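# Load the lathe feed lane with blanks in colour order

## Task

Use blanks taken from the stock racks along the bench to fill the lathe's feed lane, which sits at one end of the bench. Starting at the lane's stop, there must be a single row with no gaps, and every blank must lie square across the lane. Reading outward from the stop, the painted ends must go yellow, blue, yellow, blue, red, yellow. Every blank not in that row, including any the previous shift left in the lane, must finish lying centered in a rack slot.

## Robot and tools

Robot: two arms, each on its own carriage on one shared floor track. left_arm has a left hand and rides left_rail, which is always the carriage further toward +y. right_arm has a right hand and rides right_rail. Each hand has five fingers.

Scene frame: it is fixed to the table. The table top is z = 0 and +z points up. +x is the direction the arms face, and +y is toward their left. The track runs along y at x = 0, with y = 0 at its middle. The table edge is at x = 0.31 m. Each arm's base sits at x = 0, at y equal to its carriage's position_m, at z = 0.03 m.

Hand point: a point about 0.05 m in front of the palm. Its axes are:
- +z runs along the straight fingers.
- +y points out of the palm.
- +x runs across the palm, away from the thumb on the right hand and toward the thumb on the left hand.
A wrist bracket on the little-finger side can strike things. With the palm level, the wrist can hang lower than the hand point and reach the table first.

Finger numbers, each in [-1, 1]:
- little, ring, middle and index: +1 is straight, -1 is curled.
- thumb_bend: +1 is straight, -1 is fully bent.
- thumb_turn: +1 puts the thumb beside the palm, -1 puts it opposite the fingers.
- force_limit: maps from about 0 N at -1 up to 10 N at +1 (15 N for the thumb).
- speed: use -0.94 or lower for a gentle close.
With the thumb turned across, the hand can wrap around objects about 0.035 to 0.065 m thick. A finger motor starts only when its own target changes. To keep a hand as it is, resend the eight numbers of its last carried-out row.

execute_actions, argument "actions": a list of action objects.
- "rows": up to 15 rows. Each row lasts one control step of 1/30 s.
- Each row is 28 numbers, all in [-1, 1]. The first 14 are left_arm dx, dy, dz, rx, ry, rz, then left_gripper little, ring, middle, index, thumb_bend, thumb_turn, force_limit, speed. The next 14 are the same under right_arm and right_gripper.
- dx..rz are an offset, not a pose. They count from that arm's Hand target as it stood when the action began, in that Hand target's own axes. Every row counts from that same start, not from the previous row.
- Scale: 1.0 = 0.6 m or 180 degrees. rx, ry, rz together form a single rotation vector.
- All six pose numbers at 0 asks nothing new of that arm.
- "steps": 1 to 450, default 15, at least one per row. After the last row, the arm keeps heading to the last target.
- "until": ends the action early. It reads only left_rail and right_rail fields, e.g. {"left_rail": {"position_status": ["!=", "moving"]}}. Numbers need a comparison ("=", "!=", "<", "<=", ">", ">="). {"all": {"status": "ended"}} and {"any": {"status": "ended"}} are also accepted.
- A device key sets carriage values: {"left_rail": {"position_m": ..., "speed_m_s": ..., "acceleration_factor": ...}} or {"stop": true}. Ranges: position_m is an absolute place along the track, -1.1 to 2 m for left_rail and -2 to 1.1 m for right_rail. speed_m_s is 0.01 to 1. acceleration_factor is 0.1 to 1. Any value out of range rejects the whole call.
- Driving: send position_m, then an action that waits until position_status is no longer moving. Let the carriage arrive before placing the hand. A moving carriage carries its arm and the arm's targets with it. Keep the carriages at least about 0.98 m apart.
- "cameras": names to show. Names are cam_high, cam_bench_left, cam_bench_right, cam_left_wrist, cam_right_wrist, or "all". An empty actions list returns all camera images.

move, argument "target": one 28-number row, or up to 15 rows, laid out as above. Every row's offsets count from the Hand targets at the move's start. The hand point travels a straight path. Other arguments:
- speed: m/s, 0.002 to 3.2, default 0.25.
- blend: m, rounds corners in a list.
- stop_force: N, 4 to 120. The path ends when the wrist sensor feels that much push. Use it slowly (about 0.005 m/s) to touch down softly. With it, every row must carry the same hand numbers.
- zero: only with stop_force.
- blocking: false returns early. It cannot be combined with stop_force.
The result's move: line reports the ending (done, off_target, held, fault, moving) and limits. A move does not steer around obstacles. While a move runs, send only wait or stop, or an action without rows.

Other tools:
- wait: seconds, 0 to 3600. Lets the scene run.
- stop: brakes a running move. It does not stop carriages.
- zoom_image: camera, region [x0, y0, x1, y1] in pixels, at most 504 by 504. Only works on the latest images.
- show_instructions: shows the reference pages.
- zero_wrist_force: arm, "left_arm" or "right_arm".
- finished_scene: ends the scene for good. Check first that the lane row and the rack slots are correct.

Result lines:
- Each hand point's end_effector_position (m), quaternion (wxyz) and velocities, in the scene frame.
- Hand target: the pose the next offsets count from.
- Joint positions: rail, then six joints in rad.
- Joint torques.
- Wrist force and torque, in hand axes.
- For each hand: hand_measured, hand_stopped_by (moving, target, force, stalled, fault) and hand_load_n. A grip that drops to about 0 load means the grip was lost.
- For each carriage: position_m, position_status (moving, done, contact_stop, time_out, stopped, stopped_with_arm, stopped_for_other_arm, stopped_for_other_carriage) and position_answer (taken or not_taken).
Camera calibration is supplied, and images show the blanks, racks and lane.

Avoid:
- Letting any blank fall, even a few mm, or leave the table. Off the table ends the scene.
- Releasing a blank while it is still moving.
- Fast impacts and pressing past a firm contact. The arms are stiff and fault stops cost time.
- About 150 N of net force, or joint torque over its limit. Either stops the arm for 10 s.
- Letting the arms or hands touch each other, or closing one hand on the other.
- Overloading the fingers.
- Long holds at full stretch, which heat the motors.
- Sudden row jumps. Step offsets up gradually, e.g. 0.01 per row.

Each tool is called after ">>>" by a JSON object that holds its "method" and its "body".

Reference images:

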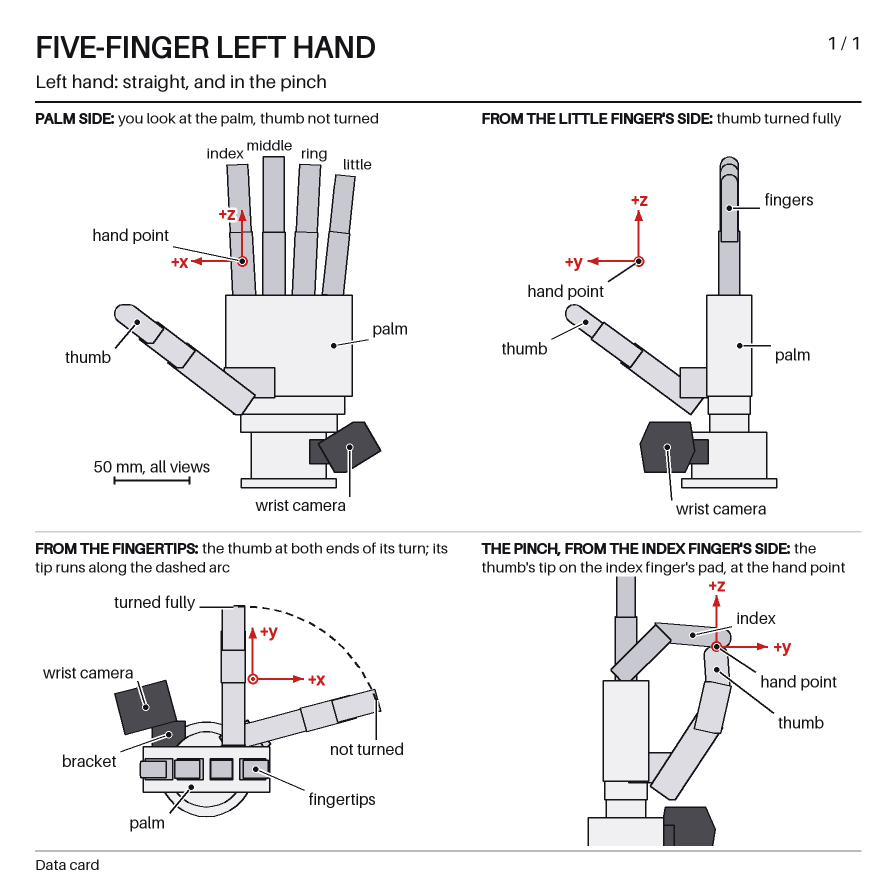

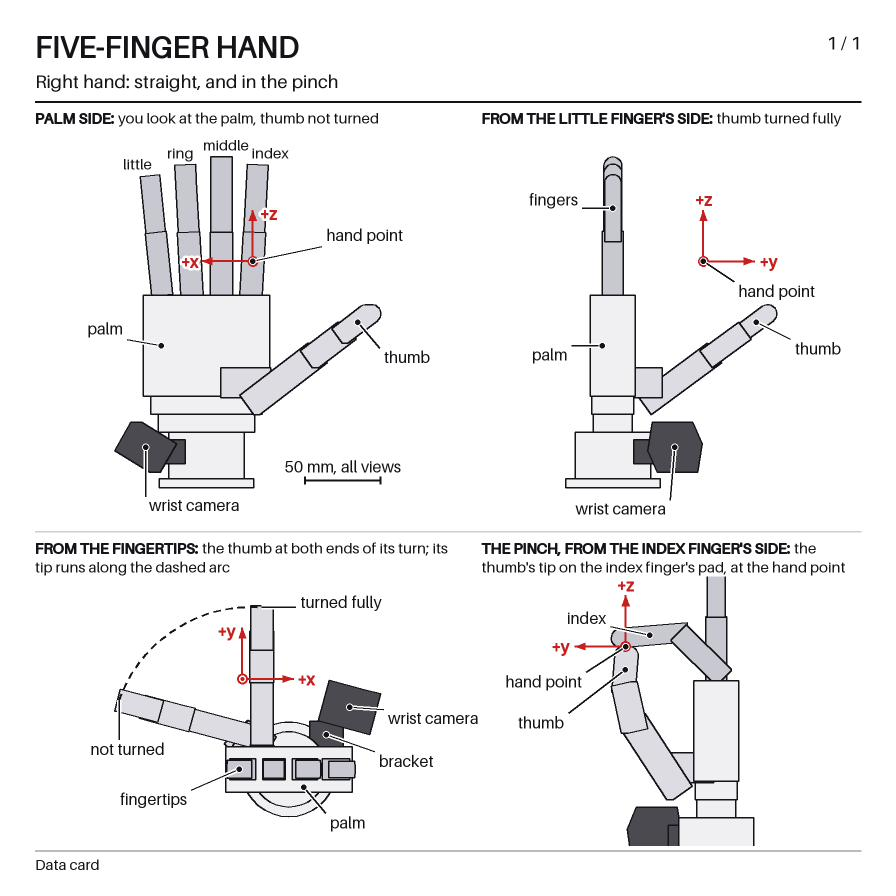

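## Session

>>> {"method": "execute_actions", "body": {"actions": [], "cameras": ["all"]}}

Scene clock: 0.00 s.
left_arm: end_effector_position=(+0.4295, +1.4296, +0.2494) hand_measured=(+1.000, +1.000, +1.000, +1.000, +1.000, +1.000) hand_load_n=(+0.0, +0.0, +0.0, +0.0, +0.0, +0.0) hand_stopped_by=(target, target, target, target, target, target) hand_force_limit=0.00 hand_speed=-0.80 end_effector_quat_wxyz=(+0.000, +1.000, +0.000, +0.000) | right_arm: end_effector_position=(+0.4295, -0.7242, +0.2494) hand_measured=(+1.000, +1.000, +1.000, +1.000, +1.000, +1.000) hand_load_n=(+0.0, +0.0, +0.0, +0.0, -0.5, +0.0) hand_stopped_by=(target, target, target, target, target, target) hand_force_limit=0.00 hand_speed=-0.80 end_effector_quat_wxyz=(+0.000, +0.000, +1.000, +0.000)
Joint positions: left_arm=[1.423 -0.281 -1.567 2.134 1.004 1.571 1.29] | right_arm=[-0.851 -0.28 -1.567 2.134 1.004 1.571 -1.851]
Joint velocities: within noise
Joint torques (N m): no reading
Wrist force (N): no reading
Wrist torque (N m): no reading
Wrist force, peak (N): no reading
Hand target: left_arm +0.4295, +1.4296, +0.2494; +0.000, +1.000, +0.000, +0.000 | right_arm +0.4295, -0.7242, +0.2494; +0.000, +0.000, +1.000, +0.000
left_rail: position_m=1.423 position_status=done
right_rail: position_m=-0.851 position_status=done

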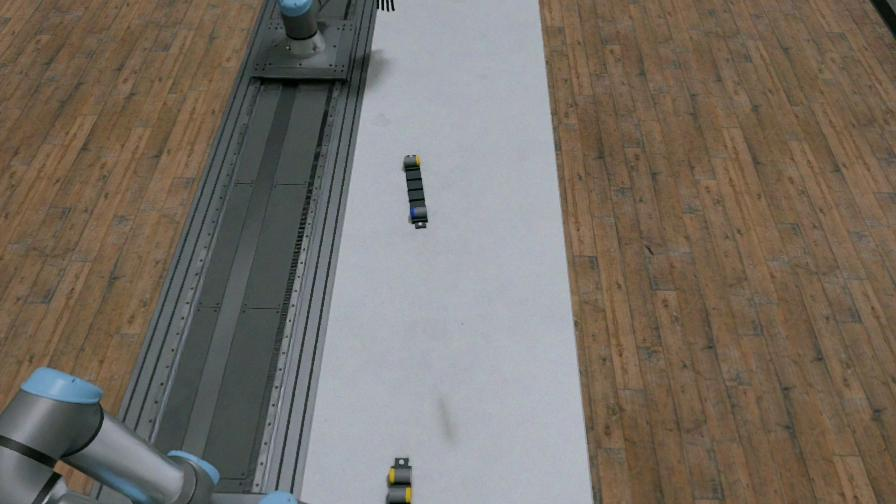

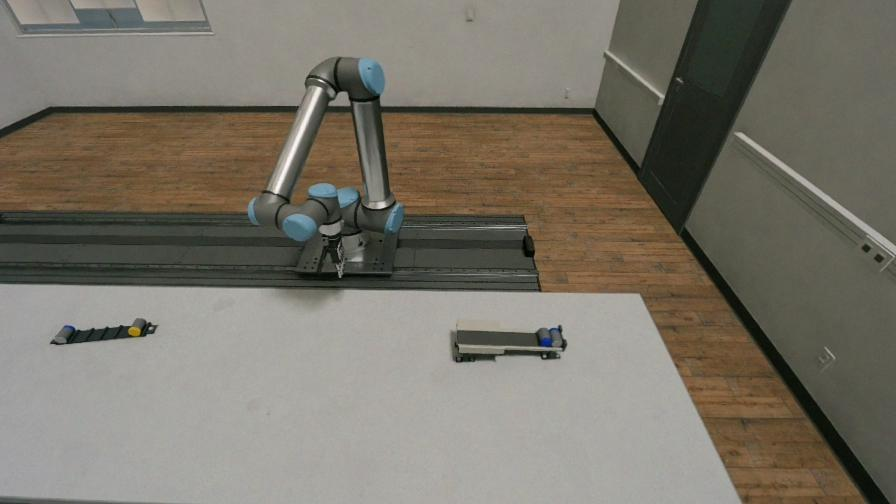

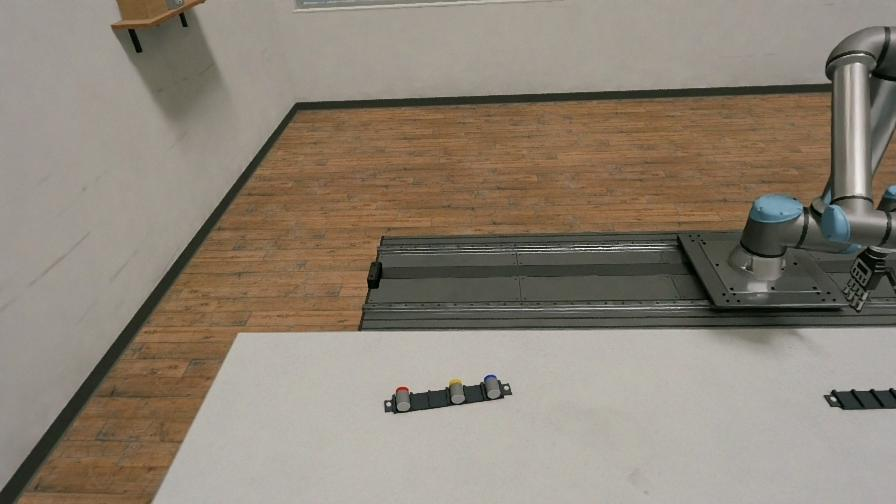

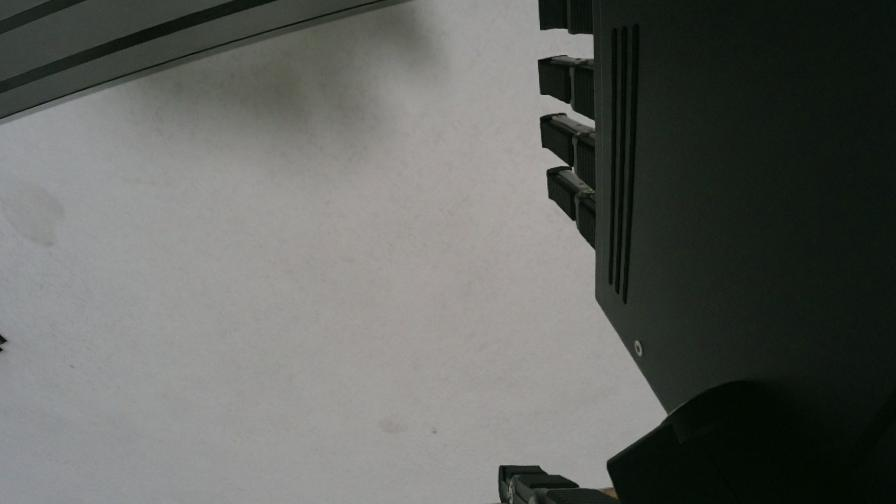

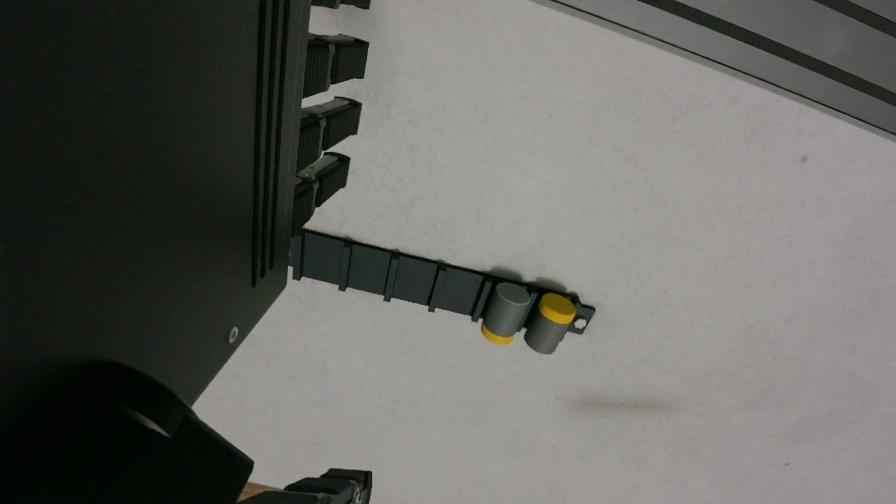

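>>> {"method": "zoom_image", "body": {"camera": "cam_bench_left", "region": [430, 300, 600, 380]}}

>>> {"method": "zoom_image", "body": {"camera": "cam_bench_left", "region": [30, 290, 180, 370]}}

>>> {"method": "zoom_image", "body": {"camera": "cam_bench_right", "region": [370, 350, 530, 430]}}

>>> {"method": "zoom_image", "body": {"camera": "cam_high", "region": [370, 430, 450, 504]}}

>>> {"method": "zoom_image", "body": {"camera": "cam_high", "region": [370, 140, 470, 240]}}

Scaled by 2.965 from the camera's image (finer frame: 1280x720).

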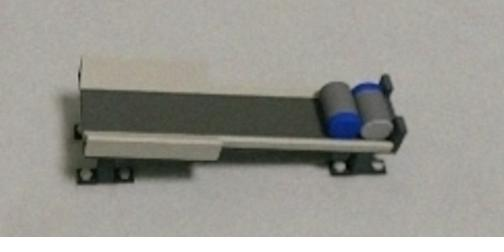

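Scaled by 3.360 from the camera's image (finer frame: 1280x720).

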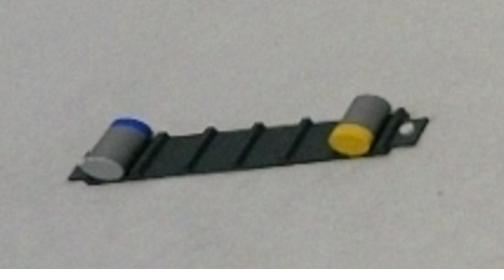

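Scaled by 3.150 from the camera's image (finer frame: 1280x720).

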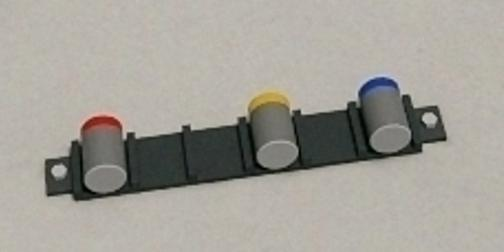

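Scaled by 6.300 from the camera's image (finer frame: 1280x720).

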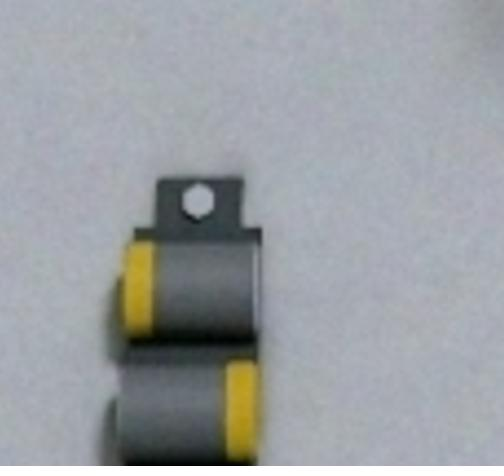

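Scaled by 5.040 from the camera's image (finer frame: 1280x720).

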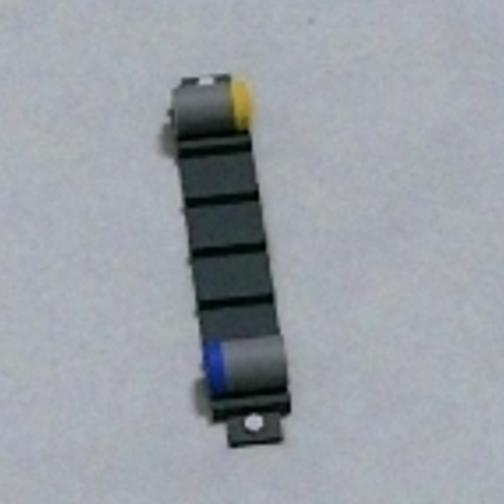

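>>> {"method": "execute_actions", "body": {"actions": [{"left_rail":{"position_m":1.95},"steps":150,"until":{"left_rail":{"position_status":["!=","moving"]}}}]}}

>>> {"method": "move", "body": {"target": [0,0,-0.35,0,0,0,1,1,1,1,1,1,0,0.2,0,0,0,0,0,0,1,1,1,1,1,1,0,0.2], "cameras": ["cam_left_wrist","cam_bench_left"]}}

Scene clock: 41.33 s.
left_arm: end_effector_position=(+0.4295, +1.9562, +0.2494) hand_measured=(+1.000, +1.000, +1.000, +1.000, +1.000, +1.000) hand_load_n=(+0.0, +0.0, +0.0, +0.0, +0.0, +0.0) hand_stopped_by=(target, target, target, target, target, target) hand_force_limit=0.00 hand_speed=-0.80 end_effector_quat_wxyz=(+0.000, +1.000, +0.000, +0.000) | right_arm: end_effector_position=(+0.4295, -0.7242, +0.2494) hand_measured=(+1.000, +1.000, +1.000, +1.000, +1.000, +1.000) hand_load_n=(+0.0, +0.0, +0.0, +0.0, +0.0, +0.0) hand_stopped_by=(target, target, target, target, target, target) hand_force_limit=0.00 hand_speed=-0.80 end_effector_quat_wxyz=(+0.000, +0.000, +1.000, +0.000)
Joint positions: left_arm=[1.95 -0.281 -1.567 2.134 1.004 1.571 1.29] | right_arm=[-0.851 -0.28 -1.567 2.134 1.004 1.571 -1.851]
Joint torques (N m): left_arm=[4.2 -34.95 -31.6 4.77 0.15 0.53] | right_arm=[-1.32 -33.73 -30.13 4.02 -0.14 -0.04]
Wrist force (N): left_arm=[-0.1 0.1 0.3] | right_arm=[-0.4 0.2 0.0]
Wrist torque (N m): left_arm=[0.00 0.03 -0.01] | right_arm=[0.03 0.06 -0.01]
Wrist force, peak (N): left_arm=[-0.1 2.2 0.2] | right_arm=[0.0 -0.4 0.3]
Hand target: left_arm +0.4295, +1.9562, +0.2494; +0.000, +1.000, +0.000, +0.000 | right_arm +0.4295, -0.7242, +0.2494; +0.000, +0.000, +1.000, +0.000
left_rail: position_m=1.950 position_status=done
right_rail: position_m=-0.851 position_status=done

Scene clock: 42.77 s.
left_arm: end_effector_position=(+0.4295, +1.9562, +0.4593) hand_measured=(+1.000, +1.000, +1.000, +1.000, +1.000, +1.000) hand_load_n=(+0.0, +0.0, +0.0, +0.0, +0.0, +0.0) hand_stopped_by=(target, target, target, target, target, target) hand_force_limit=0.00 hand_speed=0.20 end_effector_quat_wxyz=(+0.000, +1.000, +0.000, +0.000) | right_arm: end_effector_position=(+0.4295, -0.7242, +0.2494) hand_measured=(+1.000, +1.000, +1.000, +1.000, +1.000, +1.000) hand_load_n=(+0.0, +0.0, +0.0, +0.0, +0.0, +0.0) hand_stopped_by=(target, target, target, target, target, target) hand_force_limit=0.00 hand_speed=0.20 end_effector_quat_wxyz=(+0.000, +0.000, +1.000, +0.000)
Joint positions: left_arm=[1.95 -0.28 -1.701 1.862 1.41 1.571 1.29] | right_arm=[-0.851 -0.28 -1.567 2.134 1.004 1.571 -1.851]
Joint torques (N m): left_arm=[-11.04 -39.39 -45.99 6.82 -1.52 -2.06] | right_arm=[-0.8 -32.49 -29.09 4.19 -0.37 -0.26]
Wrist force (N): left_arm=[0.3 0.1 0.4] | right_arm=[0.0 -0.3 0.1]
Wrist torque (N m): left_arm=[0.01 -0.10 0.03] | right_arm=[-0.04 0.00 -0.01]
Wrist force, peak (N): left_arm=[0.1 0.1 2.0] | right_arm=[-0.2 -0.2 0.4]
Hand target: left_arm +0.4295, +1.9562, +0.4594; +0.000, +1.000, +0.000, +0.000 | right_arm +0.4295, -0.7242, +0.2494; +0.000, +0.000, +1.000, +0.000
Off the commanded pose: left_arm 0.000 m, 0 deg | right_arm 0.000 m, 0 deg.
left_rail: position_m=1.950 position_status=done
right_rail: position_m=-0.851 position_status=done
move: done
cam_left_wrist: T_world_to_cam=[[0.19712, 0.98038, 0.00056, -2.00551], [0.86209, -0.17361, 0.4761, -0.24564], [0.46685, -0.09336, -0.87939, 0.49802]] pos_world=[0.37458, 1.97002, 0.55603]
Images, in order (width x height): cam_bench_left 896x504, cam_left_wrist 896x504.

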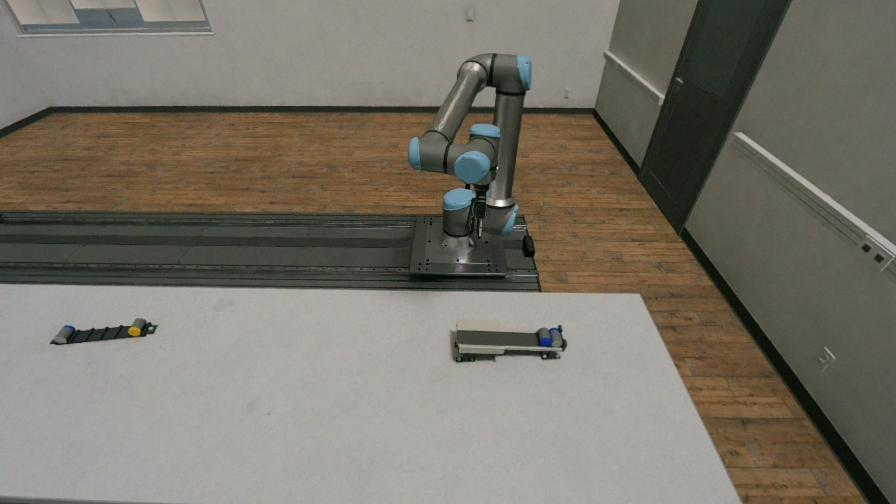

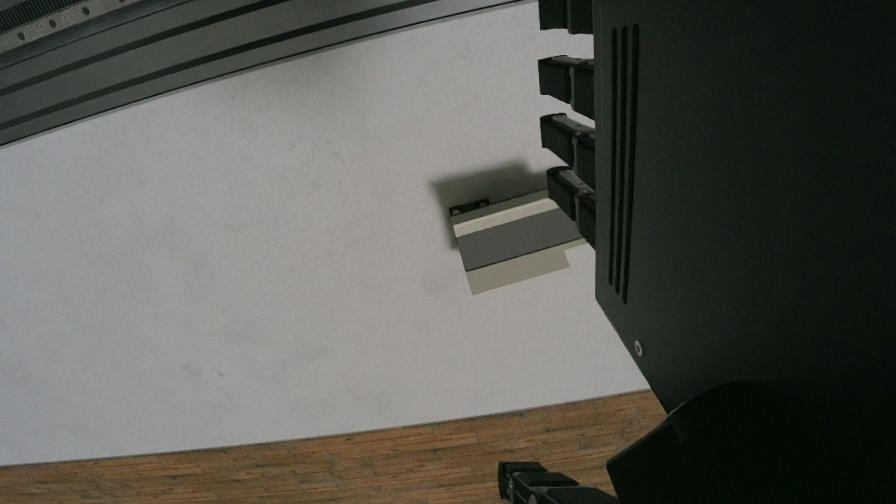

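>>> {"method": "move", "body": {"target": [0,-0.7,0,0,0,0,1,1,1,1,1,1,0,0.2,0,0,0,0,0,0,1,1,1,1,1,1,0,0.2], "cameras": ["cam_left_wrist"]}}

Scene clock: 49.60 s.
left_arm: end_effector_position=(+0.4295, +2.3761, +0.4594) hand_measured=(+1.000, +1.000, +1.000, +1.000, +1.000, +1.000) hand_load_n=(+0.0, +0.0, +0.0, +0.0, +0.0, +0.0) hand_stopped_by=(target, target, target, target, target, target) hand_force_limit=0.00 hand_speed=0.20 end_effector_quat_wxyz=(+0.000, +1.000, +0.000, +0.000) | right_arm: end_effector_position=(+0.4295, -0.7242, +0.2494) hand_measured=(+1.000, +1.000, +1.000, +1.000, +1.000, +1.000) hand_load_n=(+0.0, -0.5, +0.0, +0.0, +0.0, +0.0) hand_stopped_by=(target, target, target, target, target, target) hand_force_limit=0.00 hand_speed=0.20 end_effector_quat_wxyz=(+0.000, +0.000, +1.000, +0.000)
Joint positions: left_arm=[1.95 0.603 -1.311 1.444 1.437 1.571 2.174] | right_arm=[-0.851 -0.28 -1.567 2.134 1.004 1.571 -1.851]
Joint torques (N m): left_arm=[17.15 -51.26 -46.05 6.81 1.77 2.08] | right_arm=[2.71 -32.08 -28.31 3.9 -0.35 0.13]
Wrist force (N): left_arm=[0.6 -0.1 -0.6] | right_arm=[0.0 0.0 0.1]
Wrist torque (N m): left_arm=[0.03 -0.14 -0.14] | right_arm=[0.00 0.01 0.00]
Wrist force, peak (N): left_arm=[0.5 1.9 0.1] | right_arm=[0.3 -0.3 0.0]
Hand target: left_arm +0.4295, +2.3762, +0.4594; +0.000, +1.000, +0.000, +0.000 | right_arm +0.4295, -0.7242, +0.2494; +0.000, +0.000, +1.000, +0.000
Off the commanded pose: left_arm 0.000 m, 0 deg | right_arm 0.000 m, 0 deg.
left_rail: position_m=1.950 position_status=done
right_rail: position_m=-0.851 position_status=done
move: done
cam_left_wrist: T_world_to_cam=[[0.19712, 0.98038, 0.00056, -2.41718], [0.86209, -0.17361, 0.4761, -0.17279], [0.46685, -0.09336, -0.87939, 0.53731]] pos_world=[0.37458, 2.38992, 0.55614]

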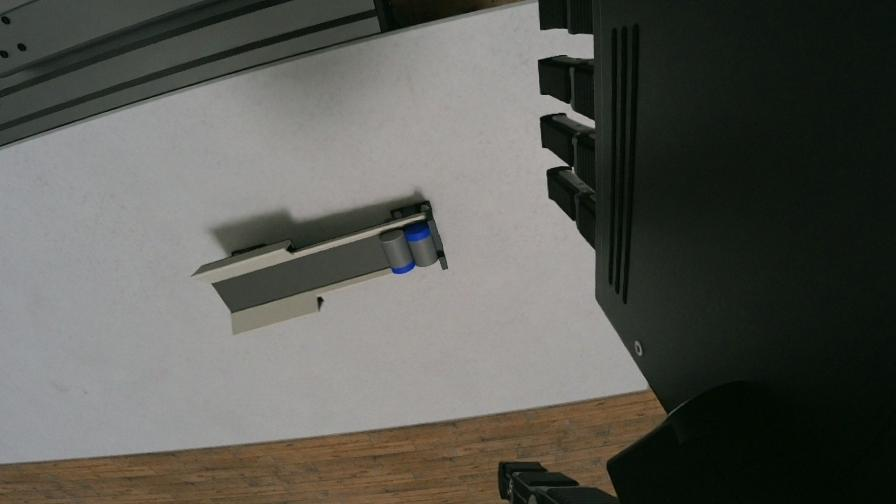

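>>> {"method": "zoom_image", "body": {"camera": "cam_left_wrist", "region": [180, 180, 470, 350]}}

Scaled by 1.738 from the camera's image (finer frame: 1280x720).

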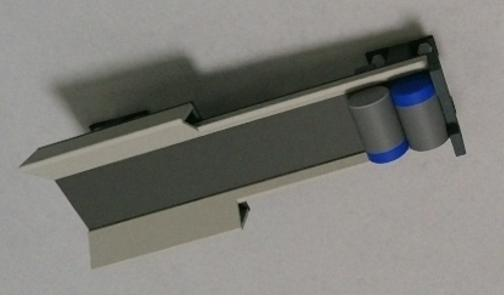

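>>> {"method": "move", "body": {"target": [0.181,0.107,0.412,0,0,0,1,1,1,1,1,1,0,0.2,0,0,0,0,0,0,1,1,1,1,1,1,0,0.2], "cameras": ["cam_left_wrist","cam_bench_left"]}}

>>> {"method": "zoom_image", "body": {"camera": "cam_left_wrist", "region": [180, 100, 600, 400]}}

Scene clock: 130.60 s.
left_arm: end_effector_position=(+0.5381, +2.3120, +0.2123) hand_measured=(+1.000, +1.000, +1.000, +1.000, +1.000, +1.000) hand_load_n=(+0.0, +0.0, +0.0, +0.0, +0.0, +0.0) hand_stopped_by=(target, target, target, target, target, target) hand_force_limit=0.00 hand_speed=0.20 end_effector_quat_wxyz=(+0.000, +1.000, +0.000, +0.000) | right_arm: end_effector_position=(+0.4295, -0.7242, +0.2494) hand_measured=(+1.000, +1.000, +1.000, +1.000, +1.000, +1.000) hand_load_n=(+0.0, +0.0, +0.0, +0.5, +0.0, +0.0) hand_stopped_by=(target, target, target, target, target, target) hand_force_limit=0.00 hand_speed=0.20 end_effector_quat_wxyz=(+0.000, +0.000, +1.000, +0.000)
Joint positions: left_arm=[1.95 0.427 -1.13 1.653 1.048 1.571 1.998] | right_arm=[-0.851 -0.28 -1.567 2.134 1.004 1.571 -1.851]
Joint torques (N m): left_arm=[-12.66 -60.51 -22.32 2.65 -1.55 -2.16] | right_arm=[0.3 -36.33 -30.25 4.11 -0.42 -0.6]
Wrist force (N): left_arm=[0.5 -0.2 -0.5] | right_arm=[0.1 -0.2 0.0]
Wrist torque (N m): left_arm=[0.11 -0.13 0.14] | right_arm=[-0.03 -0.01 0.01]
Wrist force, peak (N): left_arm=[-0.2 -0.8 -2.0] | right_arm=[0.3 -0.3 0.4]
Hand target: left_arm +0.5381, +2.3120, +0.2122; +0.000, +1.000, +0.000, +0.000 | right_arm +0.4295, -0.7242, +0.2494; +0.000, +0.000, +1.000, +0.000
Off the commanded pose: left_arm 0.000 m, 0 deg | right_arm 0.000 m, 0 deg.
left_rail: position_m=1.950 position_status=done
right_rail: position_m=-0.851 position_status=done
move: done
cam_left_wrist: T_world_to_cam=[[0.19712, 0.98038, 0.00056, -2.37558], [0.86209, -0.17361, 0.4761, -0.15981], [0.46685, -0.09336, -0.87939, 0.26338]] pos_world=[0.48308, 2.32582, 0.30904]
Images, in order (width x height): cam_bench_left 896x504, cam_left_wrist 896x504.

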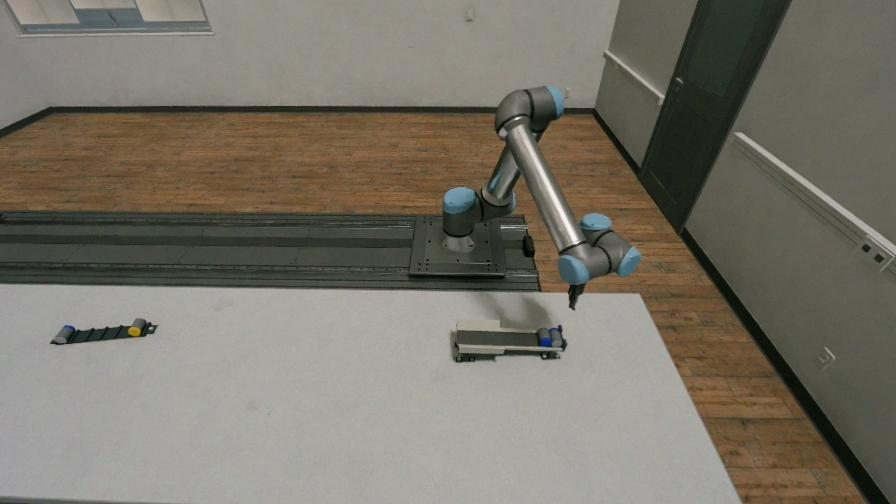

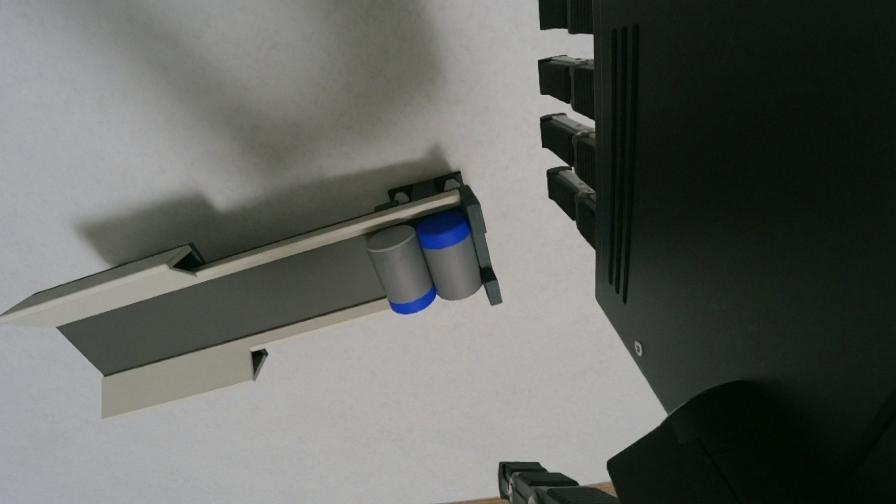

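Scaled by 1.200 from the camera's image (finer frame: 1280x720).

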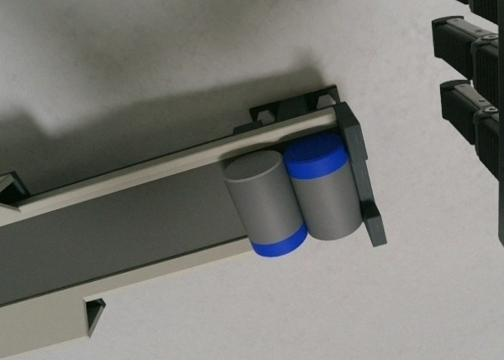

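>>> {"method": "move", "body": {"target": [0.1,0.1,-0.15,0.2297,0.2297,0.4608,1,1,0.5,0.5,1,-1,0,0.2,0,0,0,0,0,0,1,1,1,1,1,1,0,0.2], "cameras": ["cam_left_wrist","cam_bench_left"]}}

Scene clock: 182.97 s.
left_arm: end_effector_position=(+0.5981, +2.2520, +0.3022) hand_measured=(+1.000, +1.000, +0.500, +0.500, +1.000, -1.000) hand_load_n=(+0.0, +0.0, +0.0, +0.0, +0.0, +0.0) hand_stopped_by=(target, target, target, target, target, target) hand_force_limit=0.00 hand_speed=0.20 end_effector_quat_wxyz=(-0.315, +0.633, -0.633, +0.315) | right_arm: end_effector_position=(+0.4295, -0.7242, +0.2494) hand_measured=(+1.000, +1.000, +1.000, +1.000, +1.000, +1.000) hand_load_n=(+0.0, -0.5, +0.0, +0.0, +0.0, +0.0) hand_stopped_by=(target, target, target, target, target, target) hand_force_limit=0.00 hand_speed=0.20 end_effector_quat_wxyz=(+0.000, +0.000, +1.000, +0.000)
Joint positions: left_arm=[1.95 0.338 -1.483 1.872 0.286 1.839 3.35] | right_arm=[-0.851 -0.28 -1.567 2.134 1.004 1.571 -1.851]
Joint torques (N m): left_arm=[16.75 -60.07 -27.59 -0.04 2.37 2.63] | right_arm=[-1.9 -33.42 -30.57 4.03 -0.5 -0.13]
Wrist force (N): left_arm=[1.7 1.0 -1.3] | right_arm=[-0.2 0.0 0.1]
Wrist torque (N m): left_arm=[0.31 -0.38 -0.17] | right_arm=[0.01 0.03 0.00]
Wrist force, peak (N): left_arm=[1.8 1.7 -1.4] | right_arm=[0.1 -0.3 0.6]
Hand target: left_arm +0.5981, +2.2520, +0.3022; -0.315, +0.633, -0.633, +0.315 | right_arm +0.4295, -0.7242, +0.2494; +0.000, +0.000, +1.000, +0.000
Off the commanded pose: left_arm 0.000 m, 0 deg | right_arm 0.000 m, 0 deg.
left_rail: position_m=1.950 position_status=done
right_rail: position_m=-0.851 position_status=done
move: done
cam_left_wrist: T_world_to_cam=[[0.58973, -0.197, 0.78321, -0.14855], [-0.48461, -0.86211, 0.14804, 2.1903], [0.64605, -0.46685, -0.60388, 0.95939]] pos_world=[0.52922, 2.30692, 0.37145]
Images, in order (width x height): cam_bench_left 896x504, cam_left_wrist 896x504.

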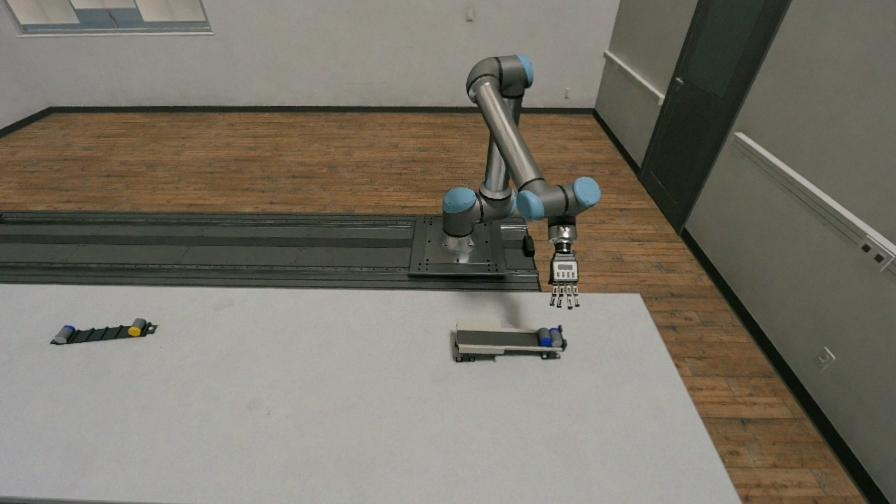

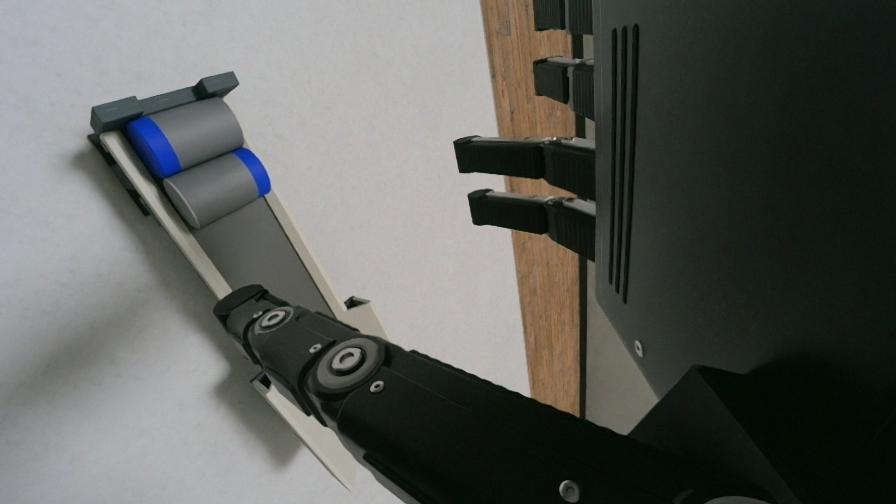

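>>> {"method": "zoom_image", "body": {"camera": "cam_left_wrist", "region": [60, 50, 400, 330]}}

Scaled by 1.482 from the camera's image (finer frame: 1280x720).

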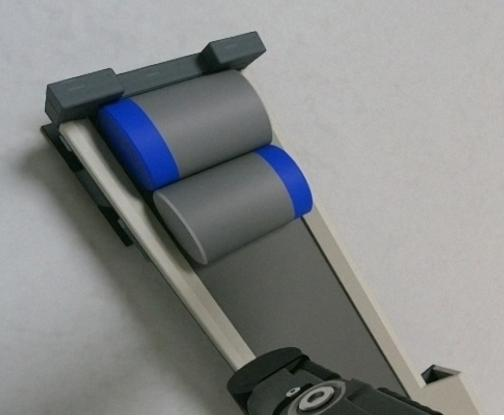

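>>> {"method": "move", "body": {"target": [0.0025,0.1582,0.1556,0,0,0,1,1,0.5,0.5,1,-1,0,0.2,0,0,0,0,0,0,1,1,1,1,1,1,0,0.2], "cameras": ["cam_left_wrist"]}}

>>> {"method": "zoom_image", "body": {"camera": "cam_left_wrist", "region": [150, 50, 600, 450]}}

Scene clock: 206.83 s.
left_arm: end_effector_position=(+0.6155, +2.2505, +0.1703) hand_measured=(+1.000, +1.000, +0.500, +0.500, +1.000, -1.000) hand_load_n=(+0.0, +0.0, +0.0, +0.0, +0.0, +0.0) hand_stopped_by=(target, target, target, target, target, target) hand_force_limit=0.00 hand_speed=0.20 end_effector_quat_wxyz=(-0.315, +0.633, -0.633, +0.315) | right_arm: end_effector_position=(+0.4295, -0.7242, +0.2494) hand_measured=(+1.000, +1.000, +1.000, +1.000, +1.000, +1.000) hand_load_n=(+0.0, +0.0, +0.0, +0.0, +0.0, +0.0) hand_stopped_by=(target, target, target, target, target, target) hand_force_limit=0.00 hand_speed=0.20 end_effector_quat_wxyz=(+0.000, +0.000, +1.000, +0.000)
Joint positions: left_arm=[1.95 0.325 -1.352 1.979 0.044 1.828 3.342] | right_arm=[-0.851 -0.28 -1.567 2.134 1.004 1.571 -1.851]
Joint torques (N m): left_arm=[-11.59 -42.16 -22.64 0.07 -1.18 -1.66] | right_arm=[-1.84 -33.44 -29.38 3.83 -0.02 -0.19]
Wrist force (N): left_arm=[1.2 1.4 -1.0] | right_arm=[0.3 -0.2 0.1]
Wrist torque (N m): left_arm=[0.30 -0.28 0.09] | right_arm=[-0.02 -0.06 0.03]
Wrist force, peak (N): left_arm=[1.3 0.2 -2.5] | right_arm=[0.2 -0.3 0.5]
Hand target: left_arm +0.6155, +2.2505, +0.1702; -0.315, +0.633, -0.633, +0.315 | right_arm +0.4295, -0.7242, +0.2494; +0.000, +0.000, +1.000, +0.000
Off the commanded pose: left_arm 0.000 m, 0 deg | right_arm 0.000 m, 0 deg.
left_rail: position_m=1.950 position_status=done
right_rail: position_m=-0.851 position_status=done
move: done
cam_left_wrist: T_world_to_cam=[[0.58962, -0.19718, 0.78324, -0.05533], [-0.48473, -0.86207, 0.14787, 2.21698], [0.64605, -0.46685, -0.60388, 0.8678]] pos_world=[0.54662, 2.30542, 0.23955]

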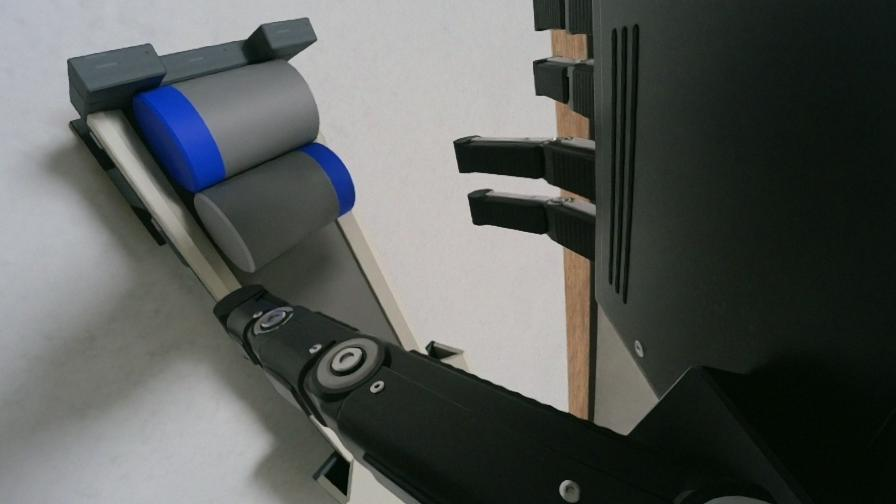

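Scaled by 1.120 from the camera's image (finer frame: 1280x720).

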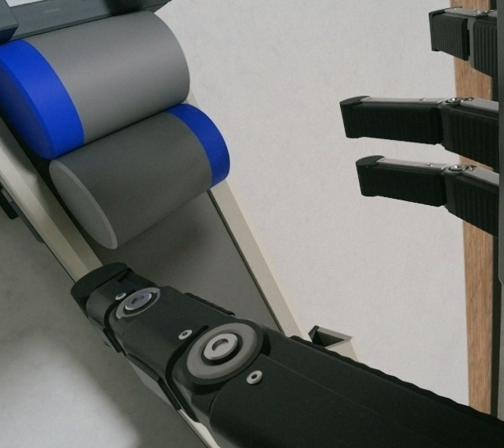

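>>> {"method": "move", "body": {"target": [0,0.0641,0.0535,0,0,0,1,1,0.5,0.5,1,-1,0,0.2,0,0,0,0,0,0,1,1,1,1,1,1,0,0.2], "cameras": ["cam_left_wrist","cam_bench_left"]}}

>>> {"method": "zoom_image", "body": {"camera": "cam_bench_left", "region": [440, 250, 600, 370]}}

>>> {"method": "zoom_image", "body": {"camera": "cam_left_wrist", "region": [150, 50, 600, 450]}}

Scene clock: 231.90 s.
left_arm: end_effector_position=(+0.6180, +2.2505, +0.1202) hand_measured=(+1.000, +1.000, +0.500, +0.500, +1.000, -1.000) hand_load_n=(+0.0, +0.0, +0.0, +0.0, +0.0, +0.0) hand_stopped_by=(target, target, target, target, target, target) hand_force_limit=0.00 hand_speed=0.20 end_effector_quat_wxyz=(-0.315, +0.633, -0.633, +0.315) | right_arm: end_effector_position=(+0.4295, -0.7242, +0.2494) hand_measured=(+1.000, +1.000, +1.000, +1.000, +1.000, +1.000) hand_load_n=(+0.0, +0.0, +0.0, +0.0, +0.0, +0.0) hand_stopped_by=(target, target, target, target, target, target) hand_force_limit=0.00 hand_speed=0.20 end_effector_quat_wxyz=(+0.000, +0.000, +1.000, +0.000)
Joint positions: left_arm=[1.95 0.323 -1.293 2.013 -0.049 1.827 3.341] | right_arm=[-0.851 -0.28 -1.567 2.134 1.004 1.571 -1.851]
Joint torques (N m): left_arm=[-12.56 -44.56 -18.72 -0.7 -1.4 -1.92] | right_arm=[1.97 -32.48 -29.43 3.9 -0.16 -0.3]
Wrist force (N): left_arm=[1.4 1.5 -0.8] | right_arm=[0.1 -0.2 0.1]
Wrist torque (N m): left_arm=[0.27 -0.22 0.09] | right_arm=[-0.03 -0.02 0.02]
Wrist force, peak (N): left_arm=[1.4 2.4 -0.1] | right_arm=[0.3 -0.5 0.5]
Hand target: left_arm +0.6180, +2.2505, +0.1202; -0.315, +0.633, -0.633, +0.315 | right_arm +0.4295, -0.7242, +0.2494; +0.000, +0.000, +1.000, +0.000
Off the commanded pose: left_arm 0.000 m, 0 deg | right_arm 0.000 m, 0 deg.
left_rail: position_m=1.950 position_status=done
right_rail: position_m=-0.851 position_status=done
move: done
cam_left_wrist: T_world_to_cam=[[0.58962, -0.19718, 0.78324, -0.01756], [-0.48473, -0.86207, 0.14787, 2.2256], [0.64605, -0.46685, -0.60388, 0.83593]] pos_world=[0.54912, 2.30542, 0.18945]
Images, in order (width x height): cam_bench_left 896x504, cam_left_wrist 896x504.

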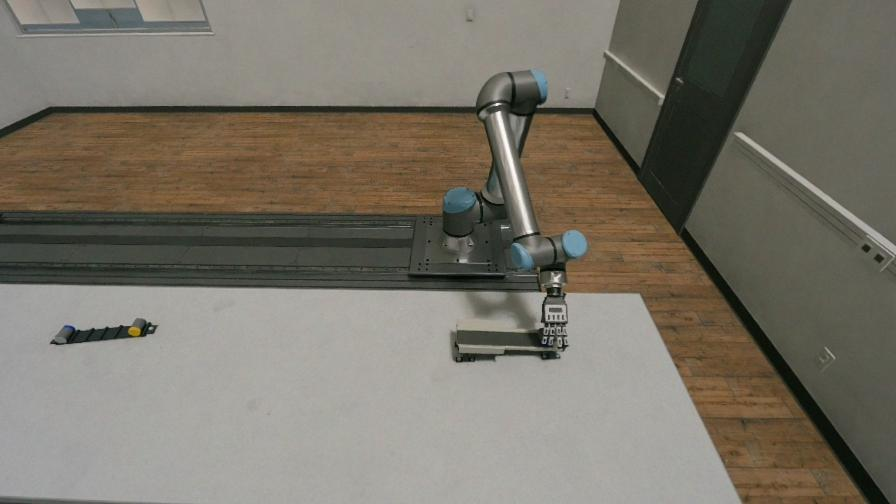

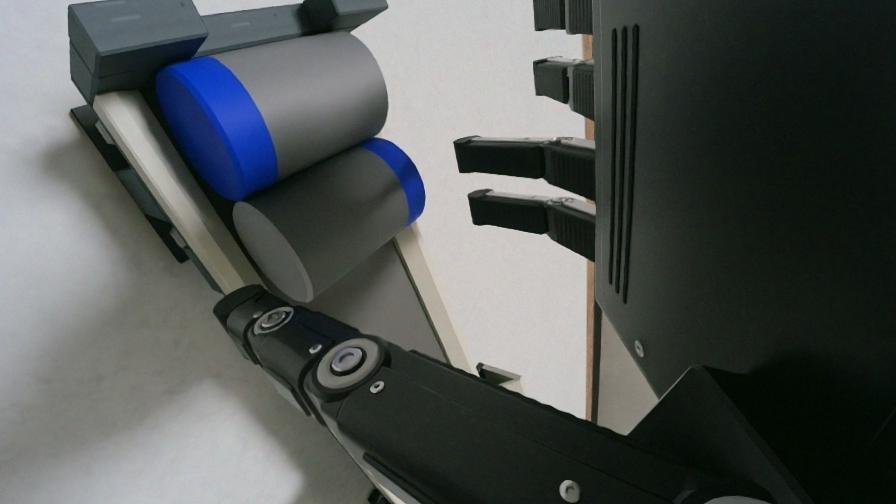

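Scaled by 3.150 from the camera's image (finer frame: 1280x720).

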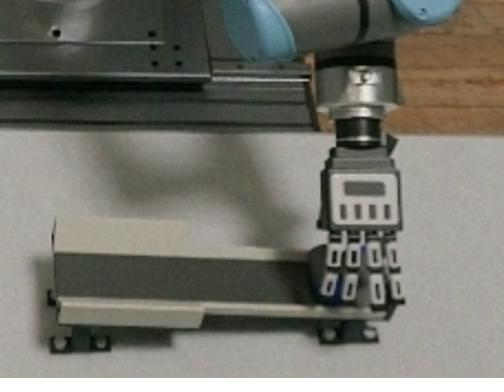

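Scaled by 1.120 from the camera's image (finer frame: 1280x720).

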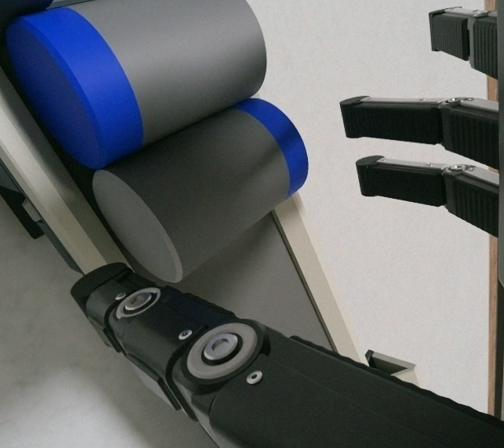

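>>> {"method": "move", "body": {"target": [0,0.0399,0.0301,0,0,0,1,1,0.5,0.5,1,-1,0,0.2,0,0,0,0,0,0,1,1,1,1,1,1,0,0.2], "cameras": ["cam_left_wrist","cam_bench_left"], "stop_force": 8, "speed": 0.05}}

>>> {"method": "zoom_image", "body": {"camera": "cam_left_wrist", "region": [150, 50, 600, 450]}}

Scene clock: 245.83 s.
left_arm: end_effector_position=(+0.6180, +2.2505, +0.0902) hand_measured=(+1.000, +1.000, +0.500, +0.500, +1.000, -1.000) hand_load_n=(+0.0, +0.0, +0.0, +0.5, +0.0, +0.0) hand_stopped_by=(target, target, target, target, target, target) hand_force_limit=0.00 hand_speed=0.20 end_effector_quat_wxyz=(-0.315, +0.633, -0.633, +0.315) | right_arm: end_effector_position=(+0.4295, -0.7242, +0.2494) hand_measured=(+1.000, +1.000, +1.000, +1.000, +1.000, +1.000) hand_load_n=(+0.0, +0.0, +0.0, +0.0, +0.0, +0.0) hand_stopped_by=(target, target, target, target, target, target) hand_force_limit=0.00 hand_speed=0.20 end_effector_quat_wxyz=(+0.000, +0.000, +1.000, +0.000)
Joint positions: left_arm=[1.95 0.323 -1.256 2.032 -0.104 1.827 3.341] | right_arm=[-0.851 -0.28 -1.567 2.134 1.004 1.571 -1.851]
Joint torques (N m): left_arm=[-9.28 -45.81 -19.03 -0.61 -0.35 -0.7] | right_arm=[-1.74 -31.88 -30.77 3.88 -0.34 -0.08]
Wrist force (N): left_arm=[1.5 1.6 -1.3] | right_arm=[0.1 -0.1 0.2]
Wrist torque (N m): left_arm=[0.28 -0.33 0.07] | right_arm=[-0.03 -0.02 0.02]
Wrist force, peak (N): left_arm=[1.6 1.5 -1.6] | right_arm=[0.1 -0.5 0.4]
Hand target: left_arm +0.6180, +2.2505, +0.0902; -0.315, +0.633, -0.633, +0.315 | right_arm +0.4295, -0.7242, +0.2494; +0.000, +0.000, +1.000, +0.000
Off the commanded pose: left_arm 0.000 m, 0 deg | right_arm 0.000 m, 0 deg.
left_rail: position_m=1.950 position_status=done
right_rail: position_m=-0.851 position_status=done
move: done
cam_left_wrist: T_world_to_cam=[[0.58962, -0.19718, 0.78324, 0.00593], [-0.48473, -0.86207, 0.14787, 2.23003], [0.64605, -0.46685, -0.60388, 0.81781]] pos_world=[0.54912, 2.30542, 0.15945]
Images, in order (width x height): cam_bench_left 896x504, cam_left_wrist 896x504.

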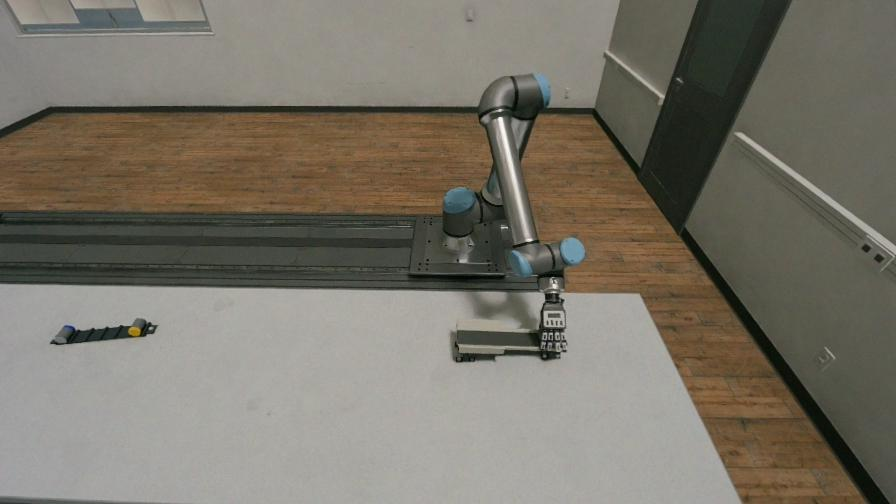

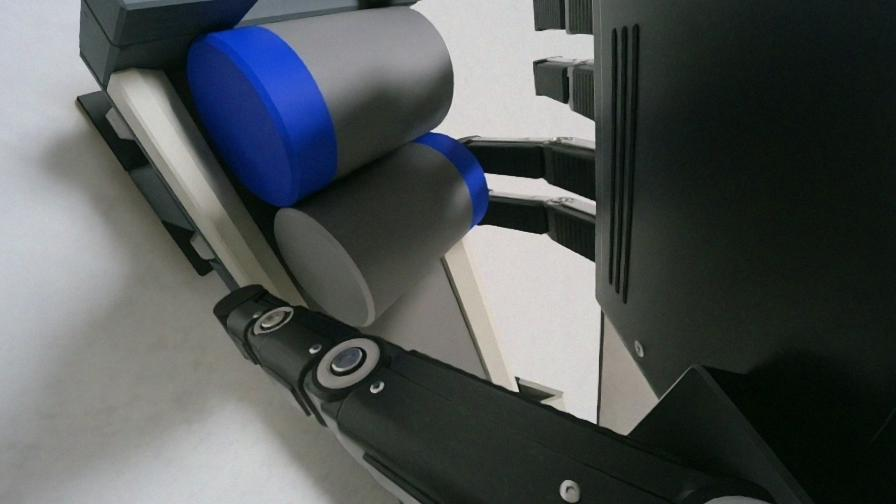

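Scaled by 1.120 from the camera's image (finer frame: 1280x720).

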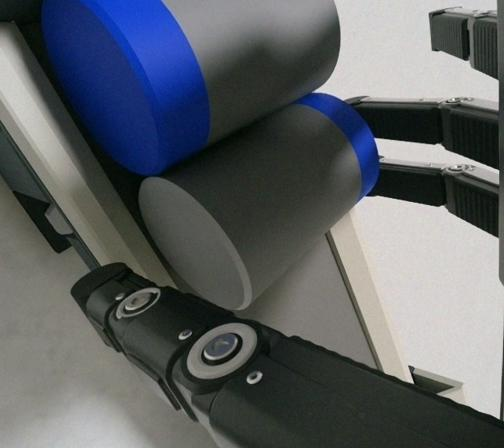

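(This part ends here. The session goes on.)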